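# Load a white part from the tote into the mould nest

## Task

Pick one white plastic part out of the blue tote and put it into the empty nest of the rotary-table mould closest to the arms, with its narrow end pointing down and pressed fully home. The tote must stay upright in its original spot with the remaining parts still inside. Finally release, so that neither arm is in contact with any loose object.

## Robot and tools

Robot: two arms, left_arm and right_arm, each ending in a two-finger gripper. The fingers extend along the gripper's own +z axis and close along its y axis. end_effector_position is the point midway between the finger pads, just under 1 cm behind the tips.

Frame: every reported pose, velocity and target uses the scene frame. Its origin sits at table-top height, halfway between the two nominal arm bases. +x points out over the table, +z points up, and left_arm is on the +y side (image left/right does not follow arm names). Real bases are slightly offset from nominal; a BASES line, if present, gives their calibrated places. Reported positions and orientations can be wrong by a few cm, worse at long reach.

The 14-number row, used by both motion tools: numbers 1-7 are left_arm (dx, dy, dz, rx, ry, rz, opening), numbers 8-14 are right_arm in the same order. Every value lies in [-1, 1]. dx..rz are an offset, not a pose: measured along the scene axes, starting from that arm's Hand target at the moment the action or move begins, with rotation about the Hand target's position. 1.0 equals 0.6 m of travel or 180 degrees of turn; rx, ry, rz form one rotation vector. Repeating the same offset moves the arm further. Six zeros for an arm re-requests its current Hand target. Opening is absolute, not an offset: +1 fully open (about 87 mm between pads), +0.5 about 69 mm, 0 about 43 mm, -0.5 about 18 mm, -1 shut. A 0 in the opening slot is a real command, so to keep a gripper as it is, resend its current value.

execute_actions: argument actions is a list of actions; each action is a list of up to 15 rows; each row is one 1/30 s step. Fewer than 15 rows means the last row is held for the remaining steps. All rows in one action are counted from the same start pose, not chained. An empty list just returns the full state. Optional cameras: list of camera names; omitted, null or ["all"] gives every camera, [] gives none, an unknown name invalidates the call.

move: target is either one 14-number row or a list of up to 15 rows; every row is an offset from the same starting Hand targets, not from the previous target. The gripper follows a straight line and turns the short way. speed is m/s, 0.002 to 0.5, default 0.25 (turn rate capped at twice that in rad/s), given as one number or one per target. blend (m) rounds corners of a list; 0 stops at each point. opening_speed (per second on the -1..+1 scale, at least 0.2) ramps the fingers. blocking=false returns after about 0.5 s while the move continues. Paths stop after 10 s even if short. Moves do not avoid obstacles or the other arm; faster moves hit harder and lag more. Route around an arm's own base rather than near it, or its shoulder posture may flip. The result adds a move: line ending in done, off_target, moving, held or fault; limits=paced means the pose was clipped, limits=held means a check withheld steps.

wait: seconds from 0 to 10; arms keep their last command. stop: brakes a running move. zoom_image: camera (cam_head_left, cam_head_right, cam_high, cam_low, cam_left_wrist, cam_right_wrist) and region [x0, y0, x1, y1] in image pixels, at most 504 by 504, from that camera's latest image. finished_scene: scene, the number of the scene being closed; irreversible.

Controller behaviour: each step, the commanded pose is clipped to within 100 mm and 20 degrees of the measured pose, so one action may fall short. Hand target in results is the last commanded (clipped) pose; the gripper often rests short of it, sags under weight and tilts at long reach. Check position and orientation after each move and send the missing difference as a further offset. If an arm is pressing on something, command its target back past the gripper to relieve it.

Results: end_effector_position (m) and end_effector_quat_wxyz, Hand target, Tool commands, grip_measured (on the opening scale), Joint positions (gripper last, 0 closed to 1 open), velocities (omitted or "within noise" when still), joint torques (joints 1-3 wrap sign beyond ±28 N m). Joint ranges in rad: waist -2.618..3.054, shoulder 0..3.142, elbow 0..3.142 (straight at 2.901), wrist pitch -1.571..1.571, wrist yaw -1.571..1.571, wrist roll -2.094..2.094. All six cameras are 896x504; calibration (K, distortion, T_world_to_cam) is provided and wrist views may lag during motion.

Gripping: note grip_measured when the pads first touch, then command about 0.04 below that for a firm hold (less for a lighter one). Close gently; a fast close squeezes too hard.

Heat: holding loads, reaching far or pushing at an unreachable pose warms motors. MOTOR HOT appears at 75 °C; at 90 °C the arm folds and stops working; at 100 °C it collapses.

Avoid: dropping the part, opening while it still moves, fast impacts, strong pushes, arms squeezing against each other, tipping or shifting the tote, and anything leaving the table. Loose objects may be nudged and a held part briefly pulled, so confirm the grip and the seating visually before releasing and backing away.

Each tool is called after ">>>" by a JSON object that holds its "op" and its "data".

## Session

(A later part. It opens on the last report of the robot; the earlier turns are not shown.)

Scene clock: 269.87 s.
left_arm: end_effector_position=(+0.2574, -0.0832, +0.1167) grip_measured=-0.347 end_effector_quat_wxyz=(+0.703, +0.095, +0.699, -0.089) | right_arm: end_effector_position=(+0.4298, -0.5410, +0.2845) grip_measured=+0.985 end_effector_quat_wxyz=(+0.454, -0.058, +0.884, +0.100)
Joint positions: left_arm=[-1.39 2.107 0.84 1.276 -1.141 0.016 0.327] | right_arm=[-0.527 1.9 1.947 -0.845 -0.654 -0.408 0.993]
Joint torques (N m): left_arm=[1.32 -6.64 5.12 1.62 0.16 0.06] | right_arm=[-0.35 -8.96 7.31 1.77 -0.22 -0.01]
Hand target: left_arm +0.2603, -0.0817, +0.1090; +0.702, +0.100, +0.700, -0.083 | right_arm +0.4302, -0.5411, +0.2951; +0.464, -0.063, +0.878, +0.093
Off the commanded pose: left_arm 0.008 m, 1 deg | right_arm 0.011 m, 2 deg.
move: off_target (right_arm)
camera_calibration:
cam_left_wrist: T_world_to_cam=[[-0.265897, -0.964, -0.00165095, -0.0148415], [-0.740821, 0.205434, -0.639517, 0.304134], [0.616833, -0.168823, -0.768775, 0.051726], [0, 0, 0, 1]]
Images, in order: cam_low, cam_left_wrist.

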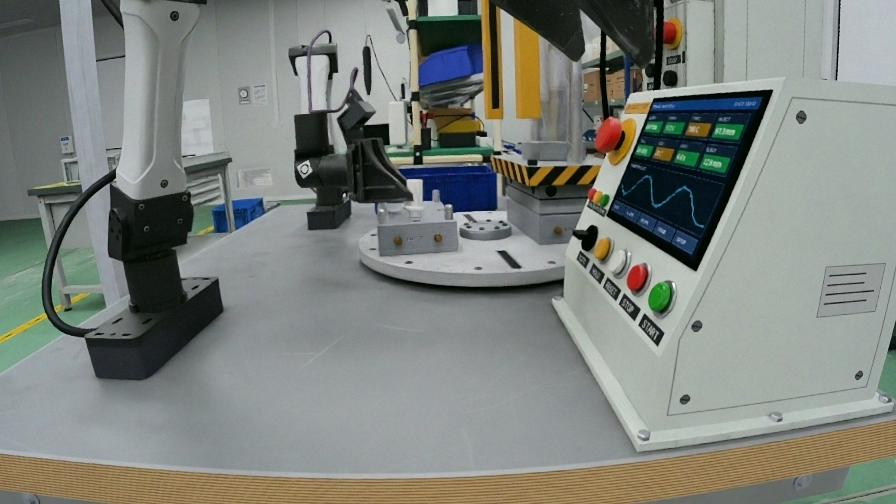

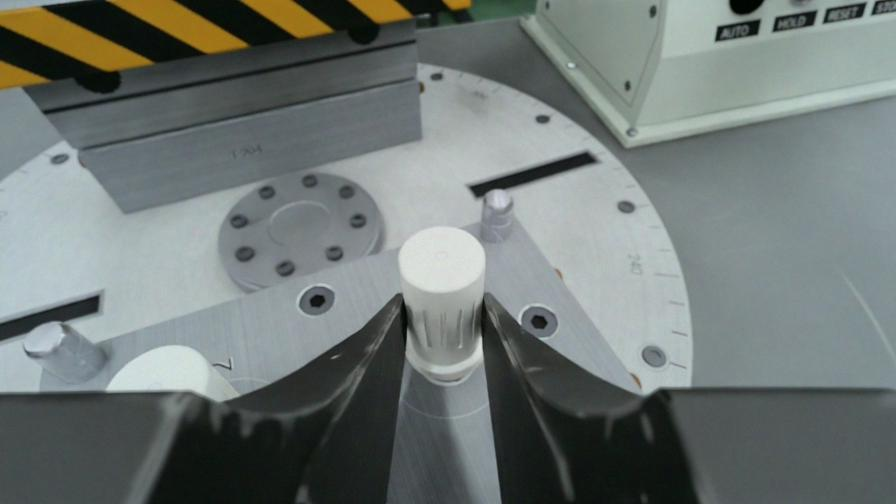

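>>> {"op": "move", "data": {"target": [0,0.001,-0.017,0,0,0,-0.6,0,0,0,0,0,0,1], "speed": 0.03, "cameras": ["cam_left_wrist","cam_low","cam_head_right","cam_head_left"]}}

>>> {"op": "zoom_image", "data": {"camera": "cam_left_wrist", "region": [350, 210, 540, 440]}}

>>> {"op": "zoom_image", "data": {"camera": "cam_low", "region": [360, 130, 480, 250]}}

Scene clock: 277.90 s.
left_arm: end_effector_position=(+0.2576, -0.0835, +0.1092) grip_measured=-0.347 end_effector_quat_wxyz=(+0.704, +0.093, +0.698, -0.091) | right_arm: end_effector_position=(+0.4298, -0.5410, +0.2845) grip_measured=+0.985 end_effector_quat_wxyz=(+0.454, -0.058, +0.884, +0.100)
Joint positions: left_arm=[-1.39 2.141 0.84 1.32 -1.141 0.022 0.327] | right_arm=[-0.527 1.9 1.947 -0.845 -0.654 -0.408 0.993]
Joint torques (N m): left_arm=[1.33 -6.5 4.66 1.53 0.17 0.04] | right_arm=[-0.35 -9.07 7.36 1.73 -0.23 0]
Hand target: left_arm +0.2603, -0.0811, +0.0988; +0.702, +0.101, +0.700, -0.083 | right_arm +0.4302, -0.5411, +0.2951; +0.464, -0.063, +0.878, +0.093
Off the commanded pose: left_arm 0.011 m, 1 deg | right_arm 0.011 m, 2 deg.
move: off_target (left_arm, right_arm)
camera_calibration:
cam_left_wrist: T_world_to_cam=[[-0.265866, -0.964008, 0.0019582, -0.0155873], [-0.738774, 0.202443, -0.642829, 0.299127], [0.619296, -0.172353, -0.766007, 0.0445608], [0, 0, 0, 1]]
Images, in order: cam_head_left, cam_head_right, cam_low, cam_left_wrist.

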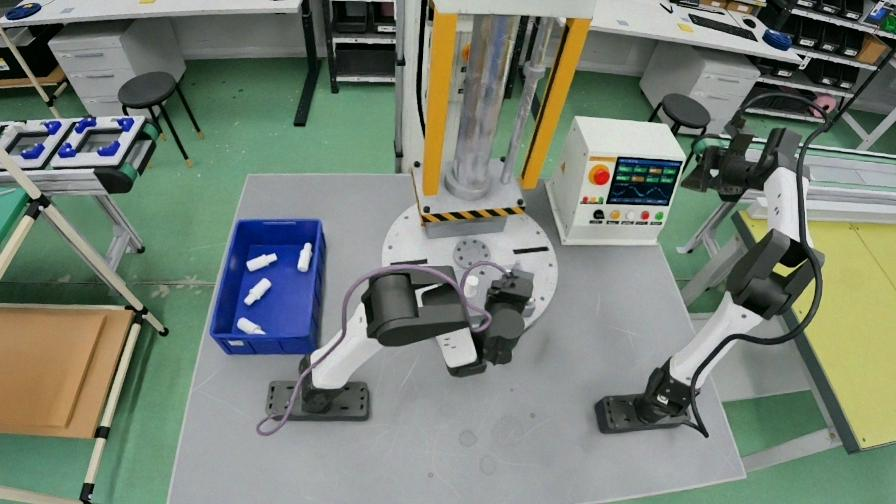

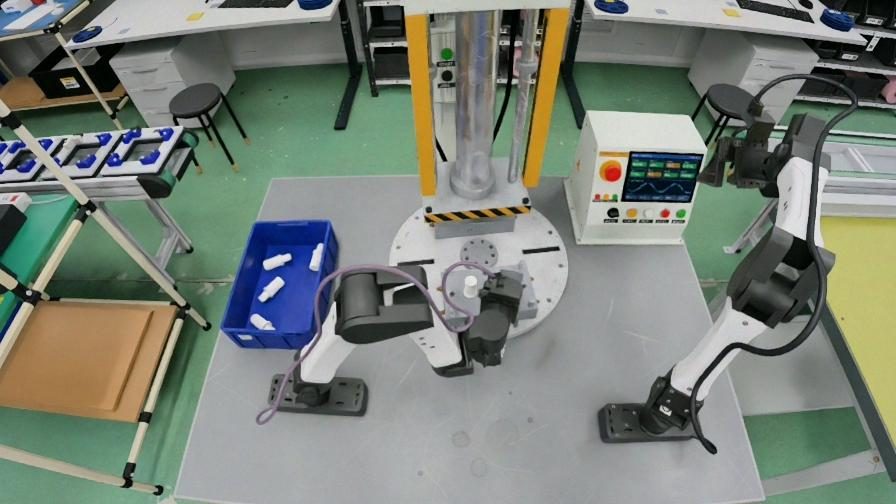

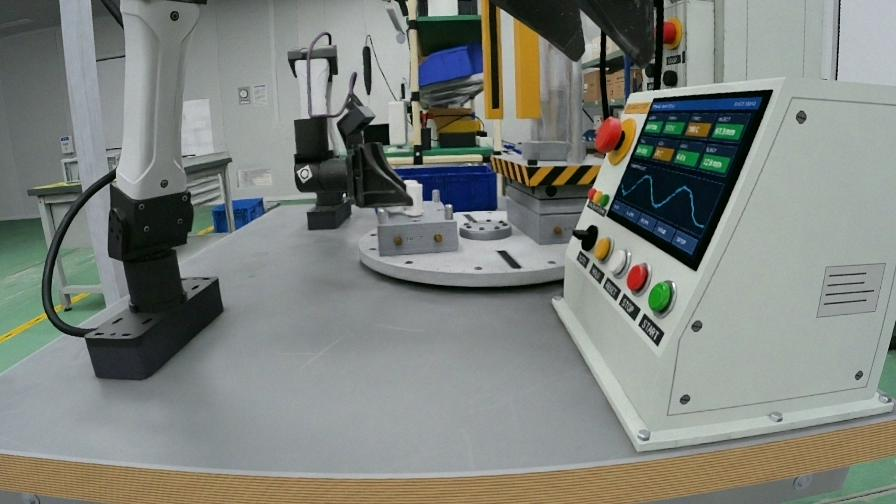

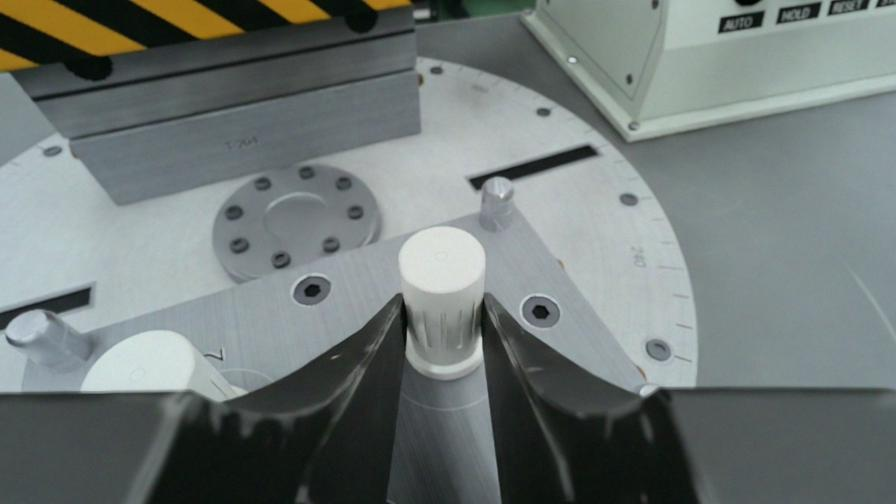

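Scaled by 2.191 from the camera's 896x504 image, which has a finer 1280x720 frame.

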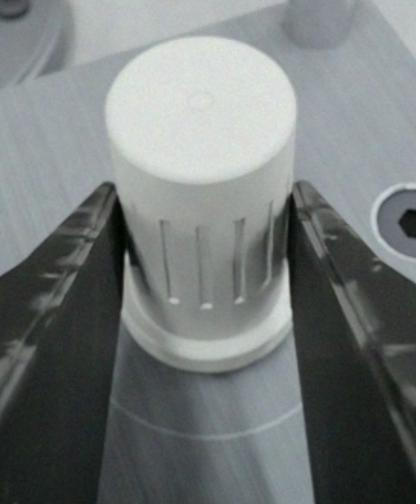

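Scaled by 4.200 from the camera's 896x504 image, which has a finer 1280x720 frame.

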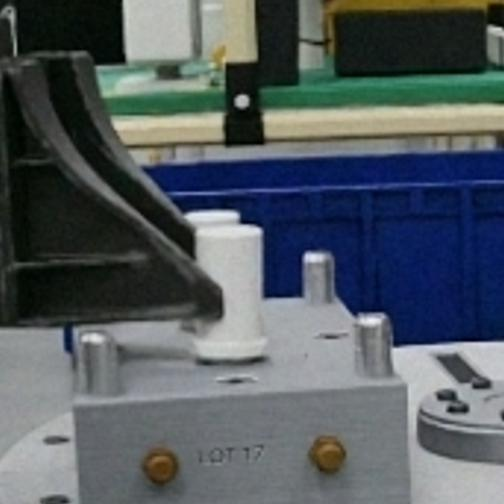

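>>> {"op": "move", "data": {"target": [0,0.002,-0.012,0,0,0,-0.6,0,0,0,0,0,0,1], "speed": 0.03, "cameras": ["cam_left_wrist","cam_low"]}}

>>> {"op": "zoom_image", "data": {"camera": "cam_low", "region": [370, 165, 450, 245]}}

>>> {"op": "zoom_image", "data": {"camera": "cam_left_wrist", "region": [350, 210, 540, 440]}}

Scene clock: 283.63 s.
left_arm: end_effector_position=(+0.2580, -0.0831, +0.1060) grip_measured=-0.347 end_effector_quat_wxyz=(+0.706, +0.090, +0.696, -0.091) | right_arm: end_effector_position=(+0.4298, -0.5410, +0.2845) grip_measured=+0.985 end_effector_quat_wxyz=(+0.454, -0.058, +0.884, +0.100)
Joint positions: left_arm=[-1.39 2.162 0.84 1.357 -1.145 0.031 0.327] | right_arm=[-0.527 1.9 1.947 -0.845 -0.654 -0.408 0.993]
Joint torques (N m): left_arm=[1.39 -6.26 4 1.45 0.22 -0.06] | right_arm=[-0.31 -9.13 7.35 1.72 -0.23 0.03]
Hand target: left_arm +0.2603, -0.0800, +0.0916; +0.702, +0.101, +0.700, -0.083 | right_arm +0.4302, -0.5411, +0.2951; +0.464, -0.063, +0.878, +0.093
Off the commanded pose: left_arm 0.015 m, 2 deg | right_arm 0.011 m, 2 deg.
move: off_target (left_arm, right_arm)
camera_calibration:
cam_left_wrist: T_world_to_cam=[[-0.262104, -0.965017, 0.00661193, -0.0165798], [-0.736248, 0.19553, -0.647847, 0.296599], [0.623891, -0.174671, -0.761741, 0.0401801], [0, 0, 0, 1]]
Images, in order: cam_low, cam_left_wrist.

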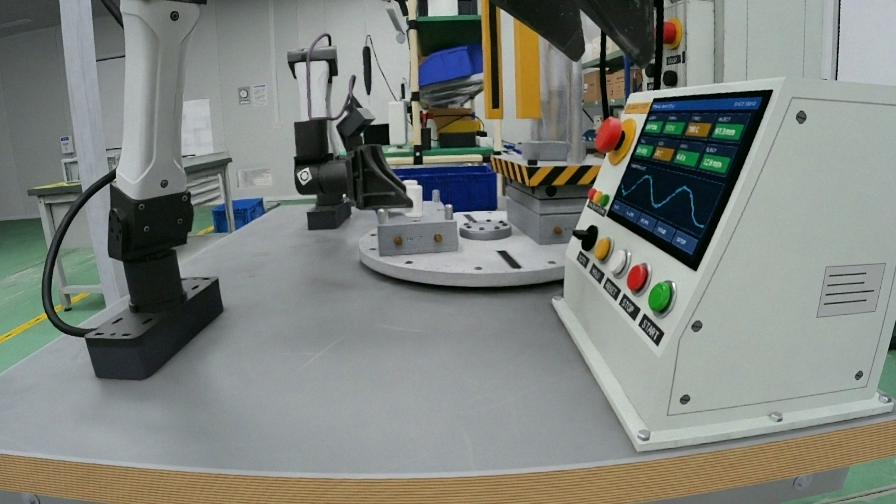

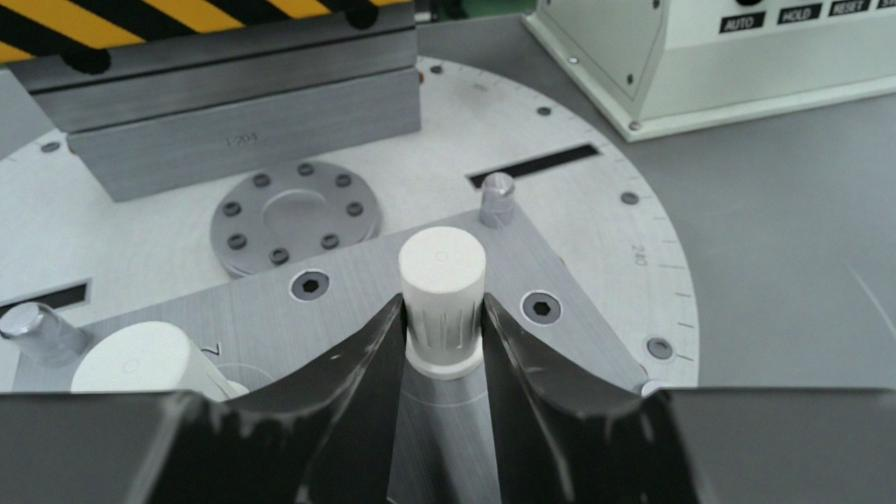

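Scaled by 6.300 from the camera's 896x504 image, which has a finer 1280x720 frame.

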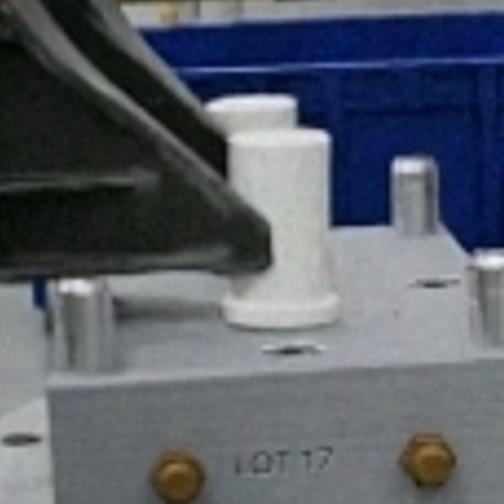

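Scaled by 2.191 from the camera's 896x504 image, which has a finer 1280x720 frame.

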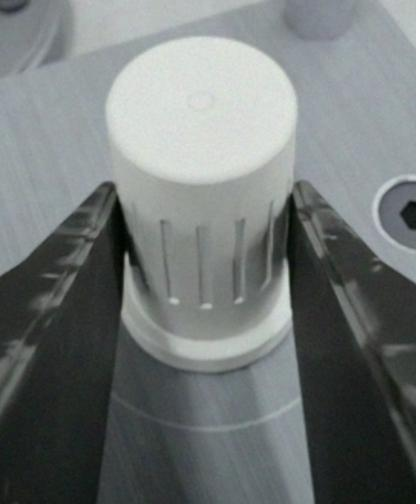

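>>> {"op": "move", "data": {"target": [0,0,-0.01,0,0,0,-0.6,0,0,0,0,0,0,1], "speed": 0.03, "cameras": ["cam_left_wrist","cam_low"]}}

>>> {"op": "zoom_image", "data": {"camera": "cam_low", "region": [370, 165, 450, 245]}}

Scene clock: 291.27 s.
left_arm: end_effector_position=(+0.2582, -0.0829, +0.1058) grip_measured=-0.347 end_effector_quat_wxyz=(+0.710, +0.086, +0.693, -0.094) | right_arm: end_effector_position=(+0.4298, -0.5410, +0.2845) grip_measured=+0.985 end_effector_quat_wxyz=(+0.454, -0.058, +0.884, +0.100)
Joint positions: left_arm=[-1.391 2.176 0.84 1.396 -1.148 0.047 0.327] | right_arm=[-0.527 1.9 1.947 -0.845 -0.654 -0.408 0.993]
Joint torques (N m): left_arm=[1.39 -5.67 3.92 1.3 0.27 -0.19] | right_arm=[-0.35 -8.99 7.24 1.76 -0.24 0.03]
Hand target: left_arm +0.2603, -0.0799, +0.0857; +0.702, +0.100, +0.700, -0.083 | right_arm +0.4302, -0.5411, +0.2951; +0.464, -0.063, +0.878, +0.093
Off the commanded pose: left_arm 0.021 m, 2 deg | right_arm 0.011 m, 2 deg.
move: off_target (left_arm, right_arm)
camera_calibration:
cam_left_wrist: T_world_to_cam=[[-0.259692, -0.965591, 0.0139279, -0.0177543], [-0.731605, 0.187308, -0.655492, 0.29552], [0.630329, -0.180416, -0.755073, 0.0370334], [0, 0, 0, 1]]
Images, in order: cam_low, cam_left_wrist.

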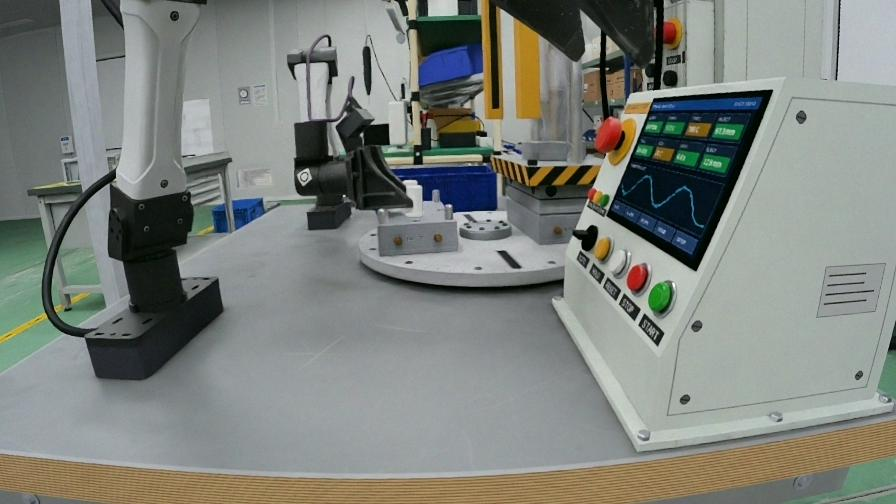

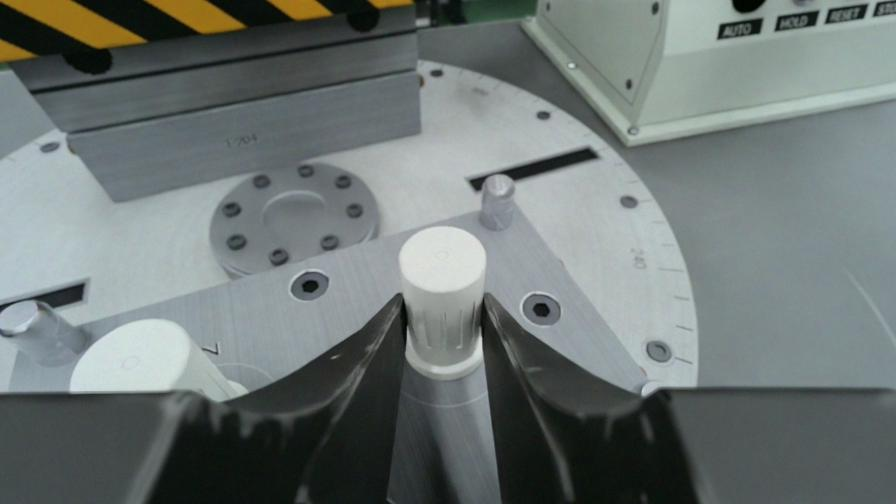

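Scaled by 6.300 from the camera's 896x504 image, which has a finer 1280x720 frame.

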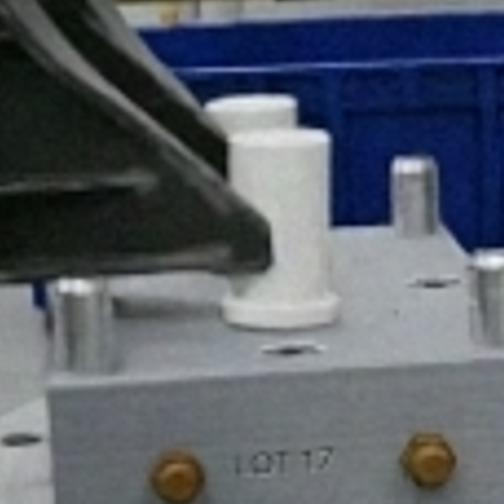

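>>> {"op": "move", "data": {"target": [0,-0.003,0.019,0,0,0,-0.6,0,0,0,0,0,0,1], "speed": 0.03, "cameras": []}}

>>> {"op": "move", "data": {"target": [0,0,0,0,0,0,0.05,0,0,0,0,0,0,1], "opening_speed": 0.4, "cameras": ["cam_left_wrist","cam_low"]}}

Scene clock: 303.90 s.
left_arm: end_effector_position=(+0.2582, -0.0828, +0.1055) grip_measured=-0.347 end_effector_quat_wxyz=(+0.709, +0.087, +0.693, -0.093) | right_arm: end_effector_position=(+0.4298, -0.5410, +0.2845) grip_measured=+0.985 end_effector_quat_wxyz=(+0.454, -0.058, +0.884, +0.100)
Joint positions: left_arm=[-1.391 2.177 0.84 1.396 -1.148 0.047 0.327] | right_arm=[-0.527 1.9 1.947 -0.845 -0.654 -0.408 0.993]
Joint torques (N m): left_arm=[1.35 -8.38 4.67 0.91 0.26 -0.17] | right_arm=[-0.32 -9.01 7.39 1.75 -0.23 0]
Hand target: left_arm +0.2603, -0.0817, +0.0970; +0.702, +0.100, +0.700, -0.083 | right_arm +0.4302, -0.5411, +0.2951; +0.464, -0.063, +0.878, +0.093
Off the commanded pose: left_arm 0.009 m, 2 deg | right_arm 0.011 m, 2 deg.
move: off_target (right_arm)

Scene clock: 305.73 s.
left_arm: end_effector_position=(+0.2577, -0.0821, +0.0993) grip_measured=+0.050 end_effector_quat_wxyz=(+0.704, +0.098, +0.698, -0.083) | right_arm: end_effector_position=(+0.4298, -0.5410, +0.2845) grip_measured=+0.985 end_effector_quat_wxyz=(+0.454, -0.058, +0.884, +0.100)
Joint positions: left_arm=[-1.391 2.177 0.84 1.352 -1.145 0.036 0.525] | right_arm=[-0.527 1.9 1.947 -0.845 -0.654 -0.408 0.993]
Joint torques (N m): left_arm=[1.37 -8.46 4.81 1.31 0.21 -0.09] | right_arm=[-0.28 -8.9 7.34 1.75 -0.24 0]
Hand target: left_arm +0.2604, -0.0817, +0.0970; +0.702, +0.100, +0.700, -0.083 | right_arm +0.4302, -0.5411, +0.2951; +0.464, -0.063, +0.878, +0.093
Off the commanded pose: left_arm 0.003 m, 0 deg | right_arm 0.011 m, 2 deg.
move: off_target (right_arm)
camera_calibration:
cam_left_wrist: T_world_to_cam=[[-0.262068, -0.964923, -0.0156198, -0.0134524], [-0.737608, 0.210715, -0.641509, 0.292811], [0.622298, -0.156598, -0.766957, 0.0377268], [0, 0, 0, 1]]
Images, in order: cam_low, cam_left_wrist.

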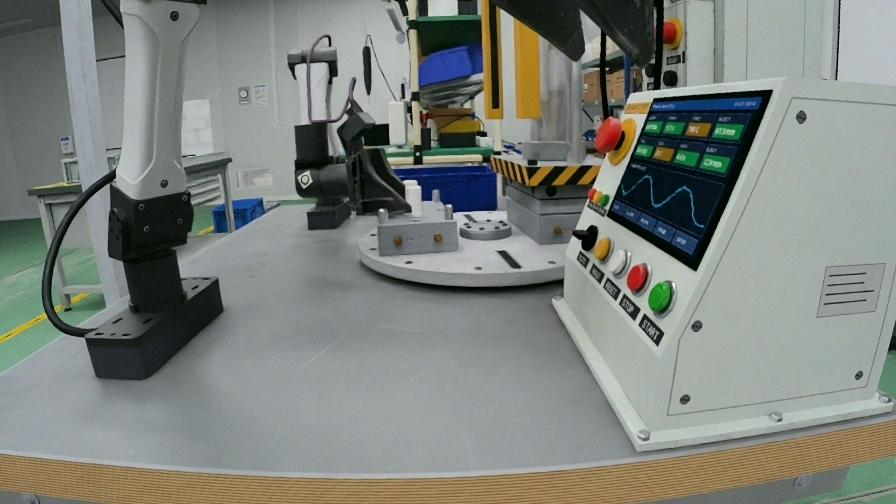

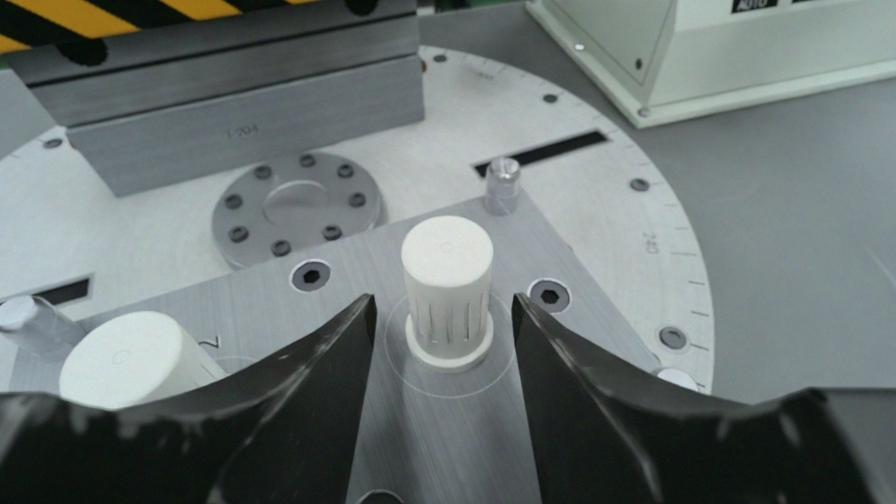

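>>> {"op": "move", "data": {"target": [[0,0,0.015,0,0,0,0.05,0,0,0,0,0,0,1],[-0.1,0.027,0.03,0,0,0,0.05,0,0,0,0,0,0,1],[-0.1,0.04,0.25,0,0,0,0.05,0,0,0,0,0,0,1]], "speed": [0.05,0.08,0.15], "cameras": ["cam_left_wrist","cam_low","cam_head_right"]}}

>>> {"op": "zoom_image", "data": {"camera": "cam_low", "region": [370, 165, 450, 245]}}

Scene clock: 315.37 s.
left_arm: end_effector_position=(+0.2021, -0.0568, +0.2297) grip_measured=+0.050 end_effector_quat_wxyz=(+0.701, +0.119, +0.700, -0.067) | right_arm: end_effector_position=(+0.4298, -0.5410, +0.2845) grip_measured=+0.985 end_effector_quat_wxyz=(+0.454, -0.058, +0.884, +0.100)
Joint positions: left_arm=[-1.544 1.656 0.857 0.765 -1.292 0.041 0.525] | right_arm=[-0.527 1.9 1.947 -0.845 -0.654 -0.408 0.993]
Joint torques (N m): left_arm=[0.28 -8.7 9.72 1.23 -0.03 -0.11] | right_arm=[-0.35 -8.98 7.41 1.75 -0.23 0.01]
Hand target: left_arm +0.2004, -0.0578, +0.2470; +0.702, +0.100, +0.700, -0.083 | right_arm +0.4302, -0.5411, +0.2951; +0.464, -0.063, +0.878, +0.093
Off the commanded pose: left_arm 0.017 m, 3 deg | right_arm 0.011 m, 2 deg.
move: off_target (left_arm, right_arm)
camera_calibration:
cam_left_wrist: T_world_to_cam=[[-0.268359, -0.960964, -0.0673102, 0.0117888], [-0.737286, 0.24986, -0.627678, 0.329136], [0.619995, -0.118816, -0.775557, 0.180954], [0, 0, 0, 1]]
Images, in order: cam_head_right, cam_low, cam_left_wrist.

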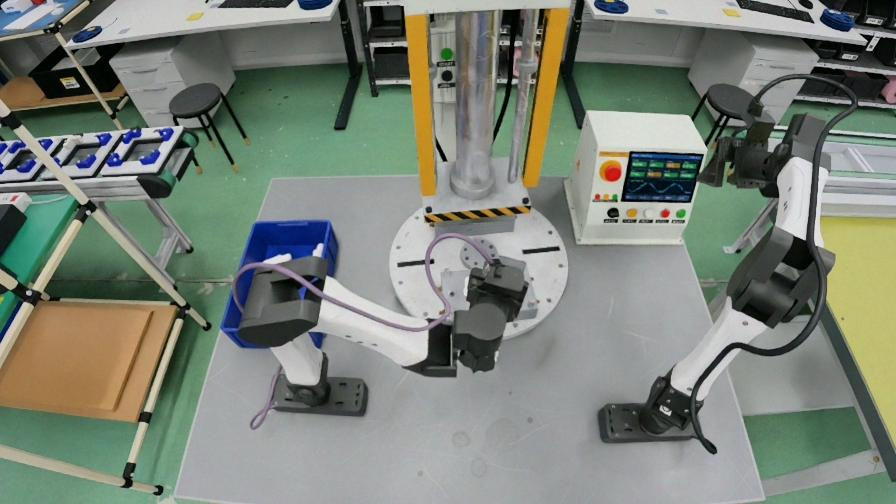

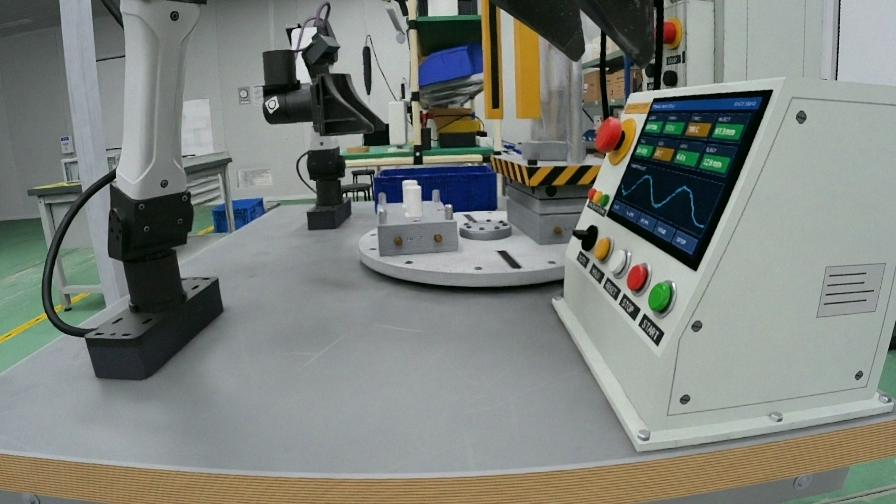

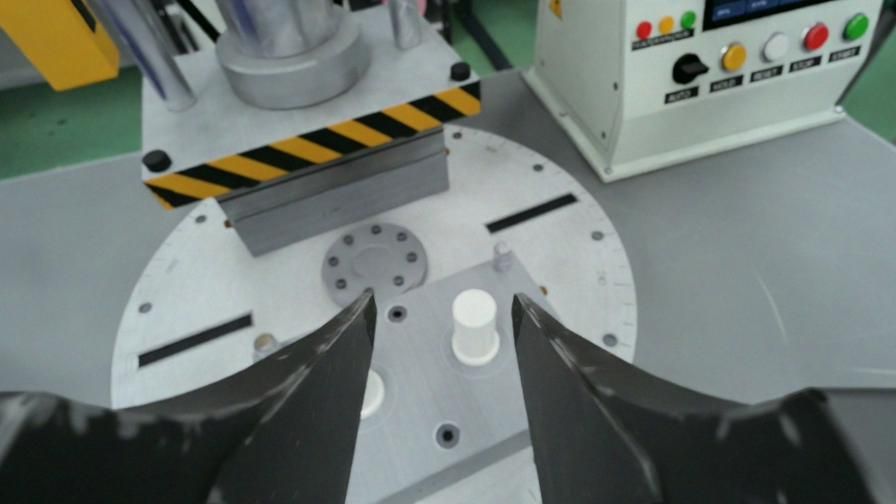

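Scaled by 6.300 from the camera's 896x504 image, which has a finer 1280x720 frame.

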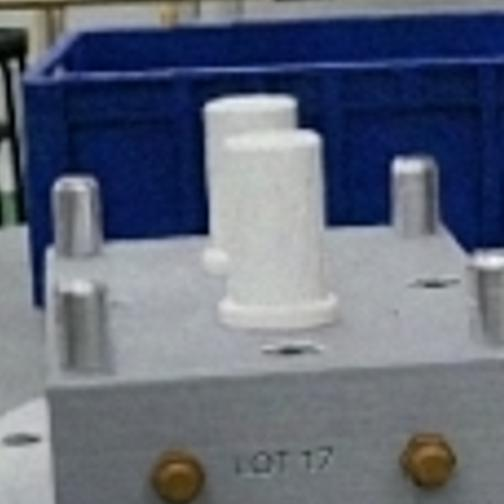

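>>> {"op": "zoom_image", "data": {"camera": "cam_left_wrist", "region": [420, 260, 530, 390]}}

>>> {"op": "zoom_image", "data": {"camera": "cam_low", "region": [395, 175, 435, 225]}}

Scaled by 3.877 from the camera's 896x504 image, which has a finer 1280x720 frame.

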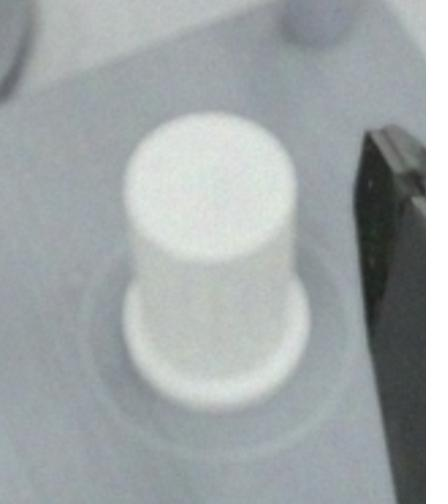

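Scaled by 10.080 from the camera's 896x504 image, which has a finer 1280x720 frame.

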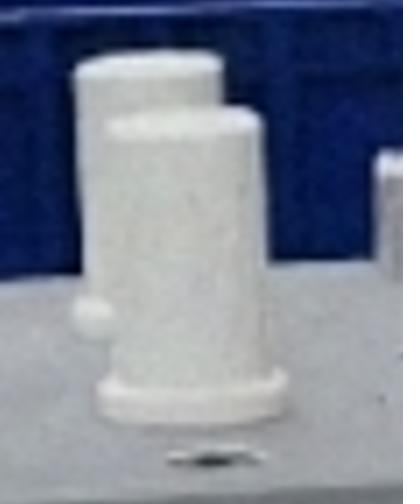

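>>> {"op": "move", "data": {"target": [-0.12,0.03,0,0,0,0,0.05,0,0,0,0,0,0,1], "cameras": ["cam_left_wrist","cam_low"]}}

>>> {"op": "zoom_image", "data": {"camera": "cam_left_wrist", "region": [300, 180, 560, 380]}}

Scene clock: 350.97 s.
left_arm: end_effector_position=(+0.1281, -0.0469, +0.2421) grip_measured=+0.050 end_effector_quat_wxyz=(+0.702, +0.109, +0.699, -0.080) | right_arm: end_effector_position=(+0.4298, -0.5410, +0.2845) grip_measured=+0.985 end_effector_quat_wxyz=(+0.454, -0.058, +0.884, +0.100)
Joint positions: left_arm=[-1.772 1.621 0.857 0.763 -1.516 0.039 0.525] | right_arm=[-0.527 1.9 1.947 -0.845 -0.654 -0.408 0.993]
Joint torques (N m): left_arm=[0.44 -8.42 5.82 1.22 -0.03 0] | right_arm=[-0.34 -9.05 7.31 1.74 -0.22 -0.01]
Hand target: left_arm +0.1284, -0.0397, +0.2471; +0.702, +0.100, +0.700, -0.083 | right_arm +0.4302, -0.5411, +0.2951; +0.464, -0.063, +0.878, +0.093
Off the commanded pose: left_arm 0.009 m, 1 deg | right_arm 0.011 m, 2 deg.
move: off_target (right_arm)
camera_calibration:
cam_left_wrist: T_world_to_cam=[[-0.27238, -0.961601, -0.0336533, -0.00541369], [-0.736175, 0.230793, -0.636225, 0.280892], [0.619561, -0.14852, -0.77077, 0.235089], [0, 0, 0, 1]]
Images, in order: cam_low, cam_left_wrist.

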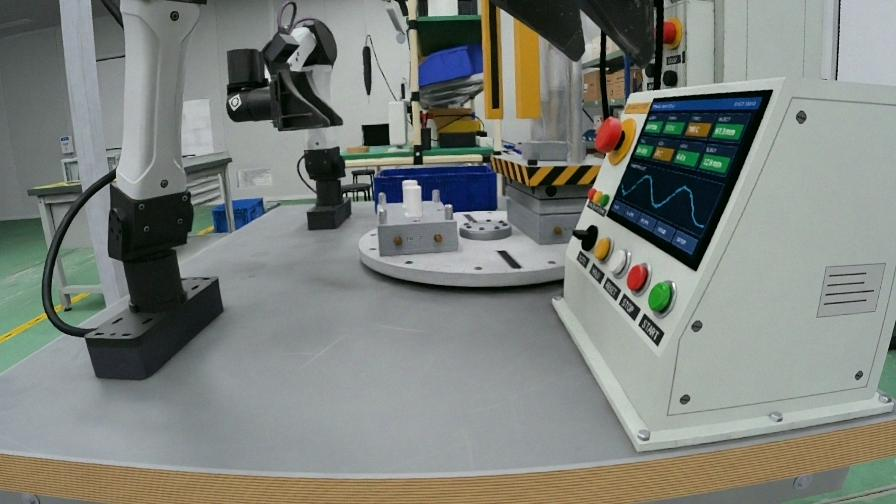

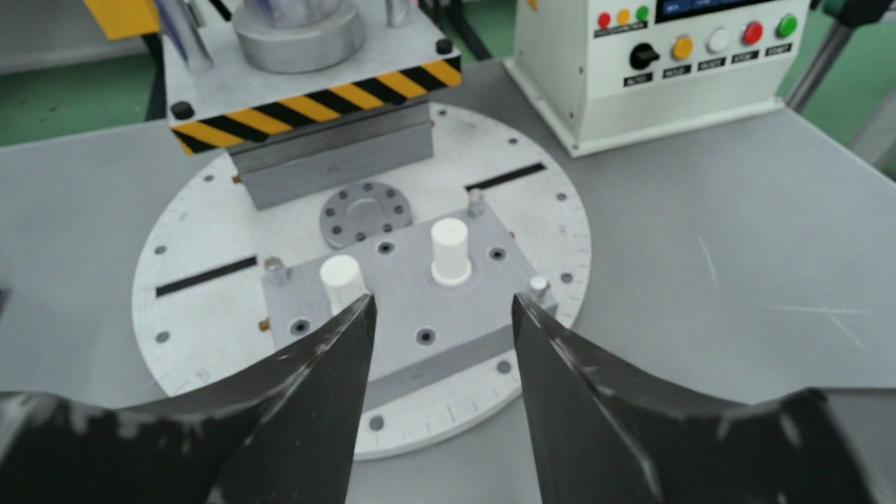

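Scaled by 1.938 from the camera's 896x504 image, which has a finer 1280x720 frame.

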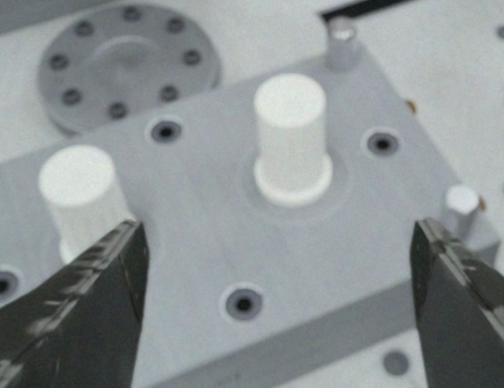

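>>> {"op": "finished_scene", "data": {"scene": 1}}

The scene is finished: the task was done.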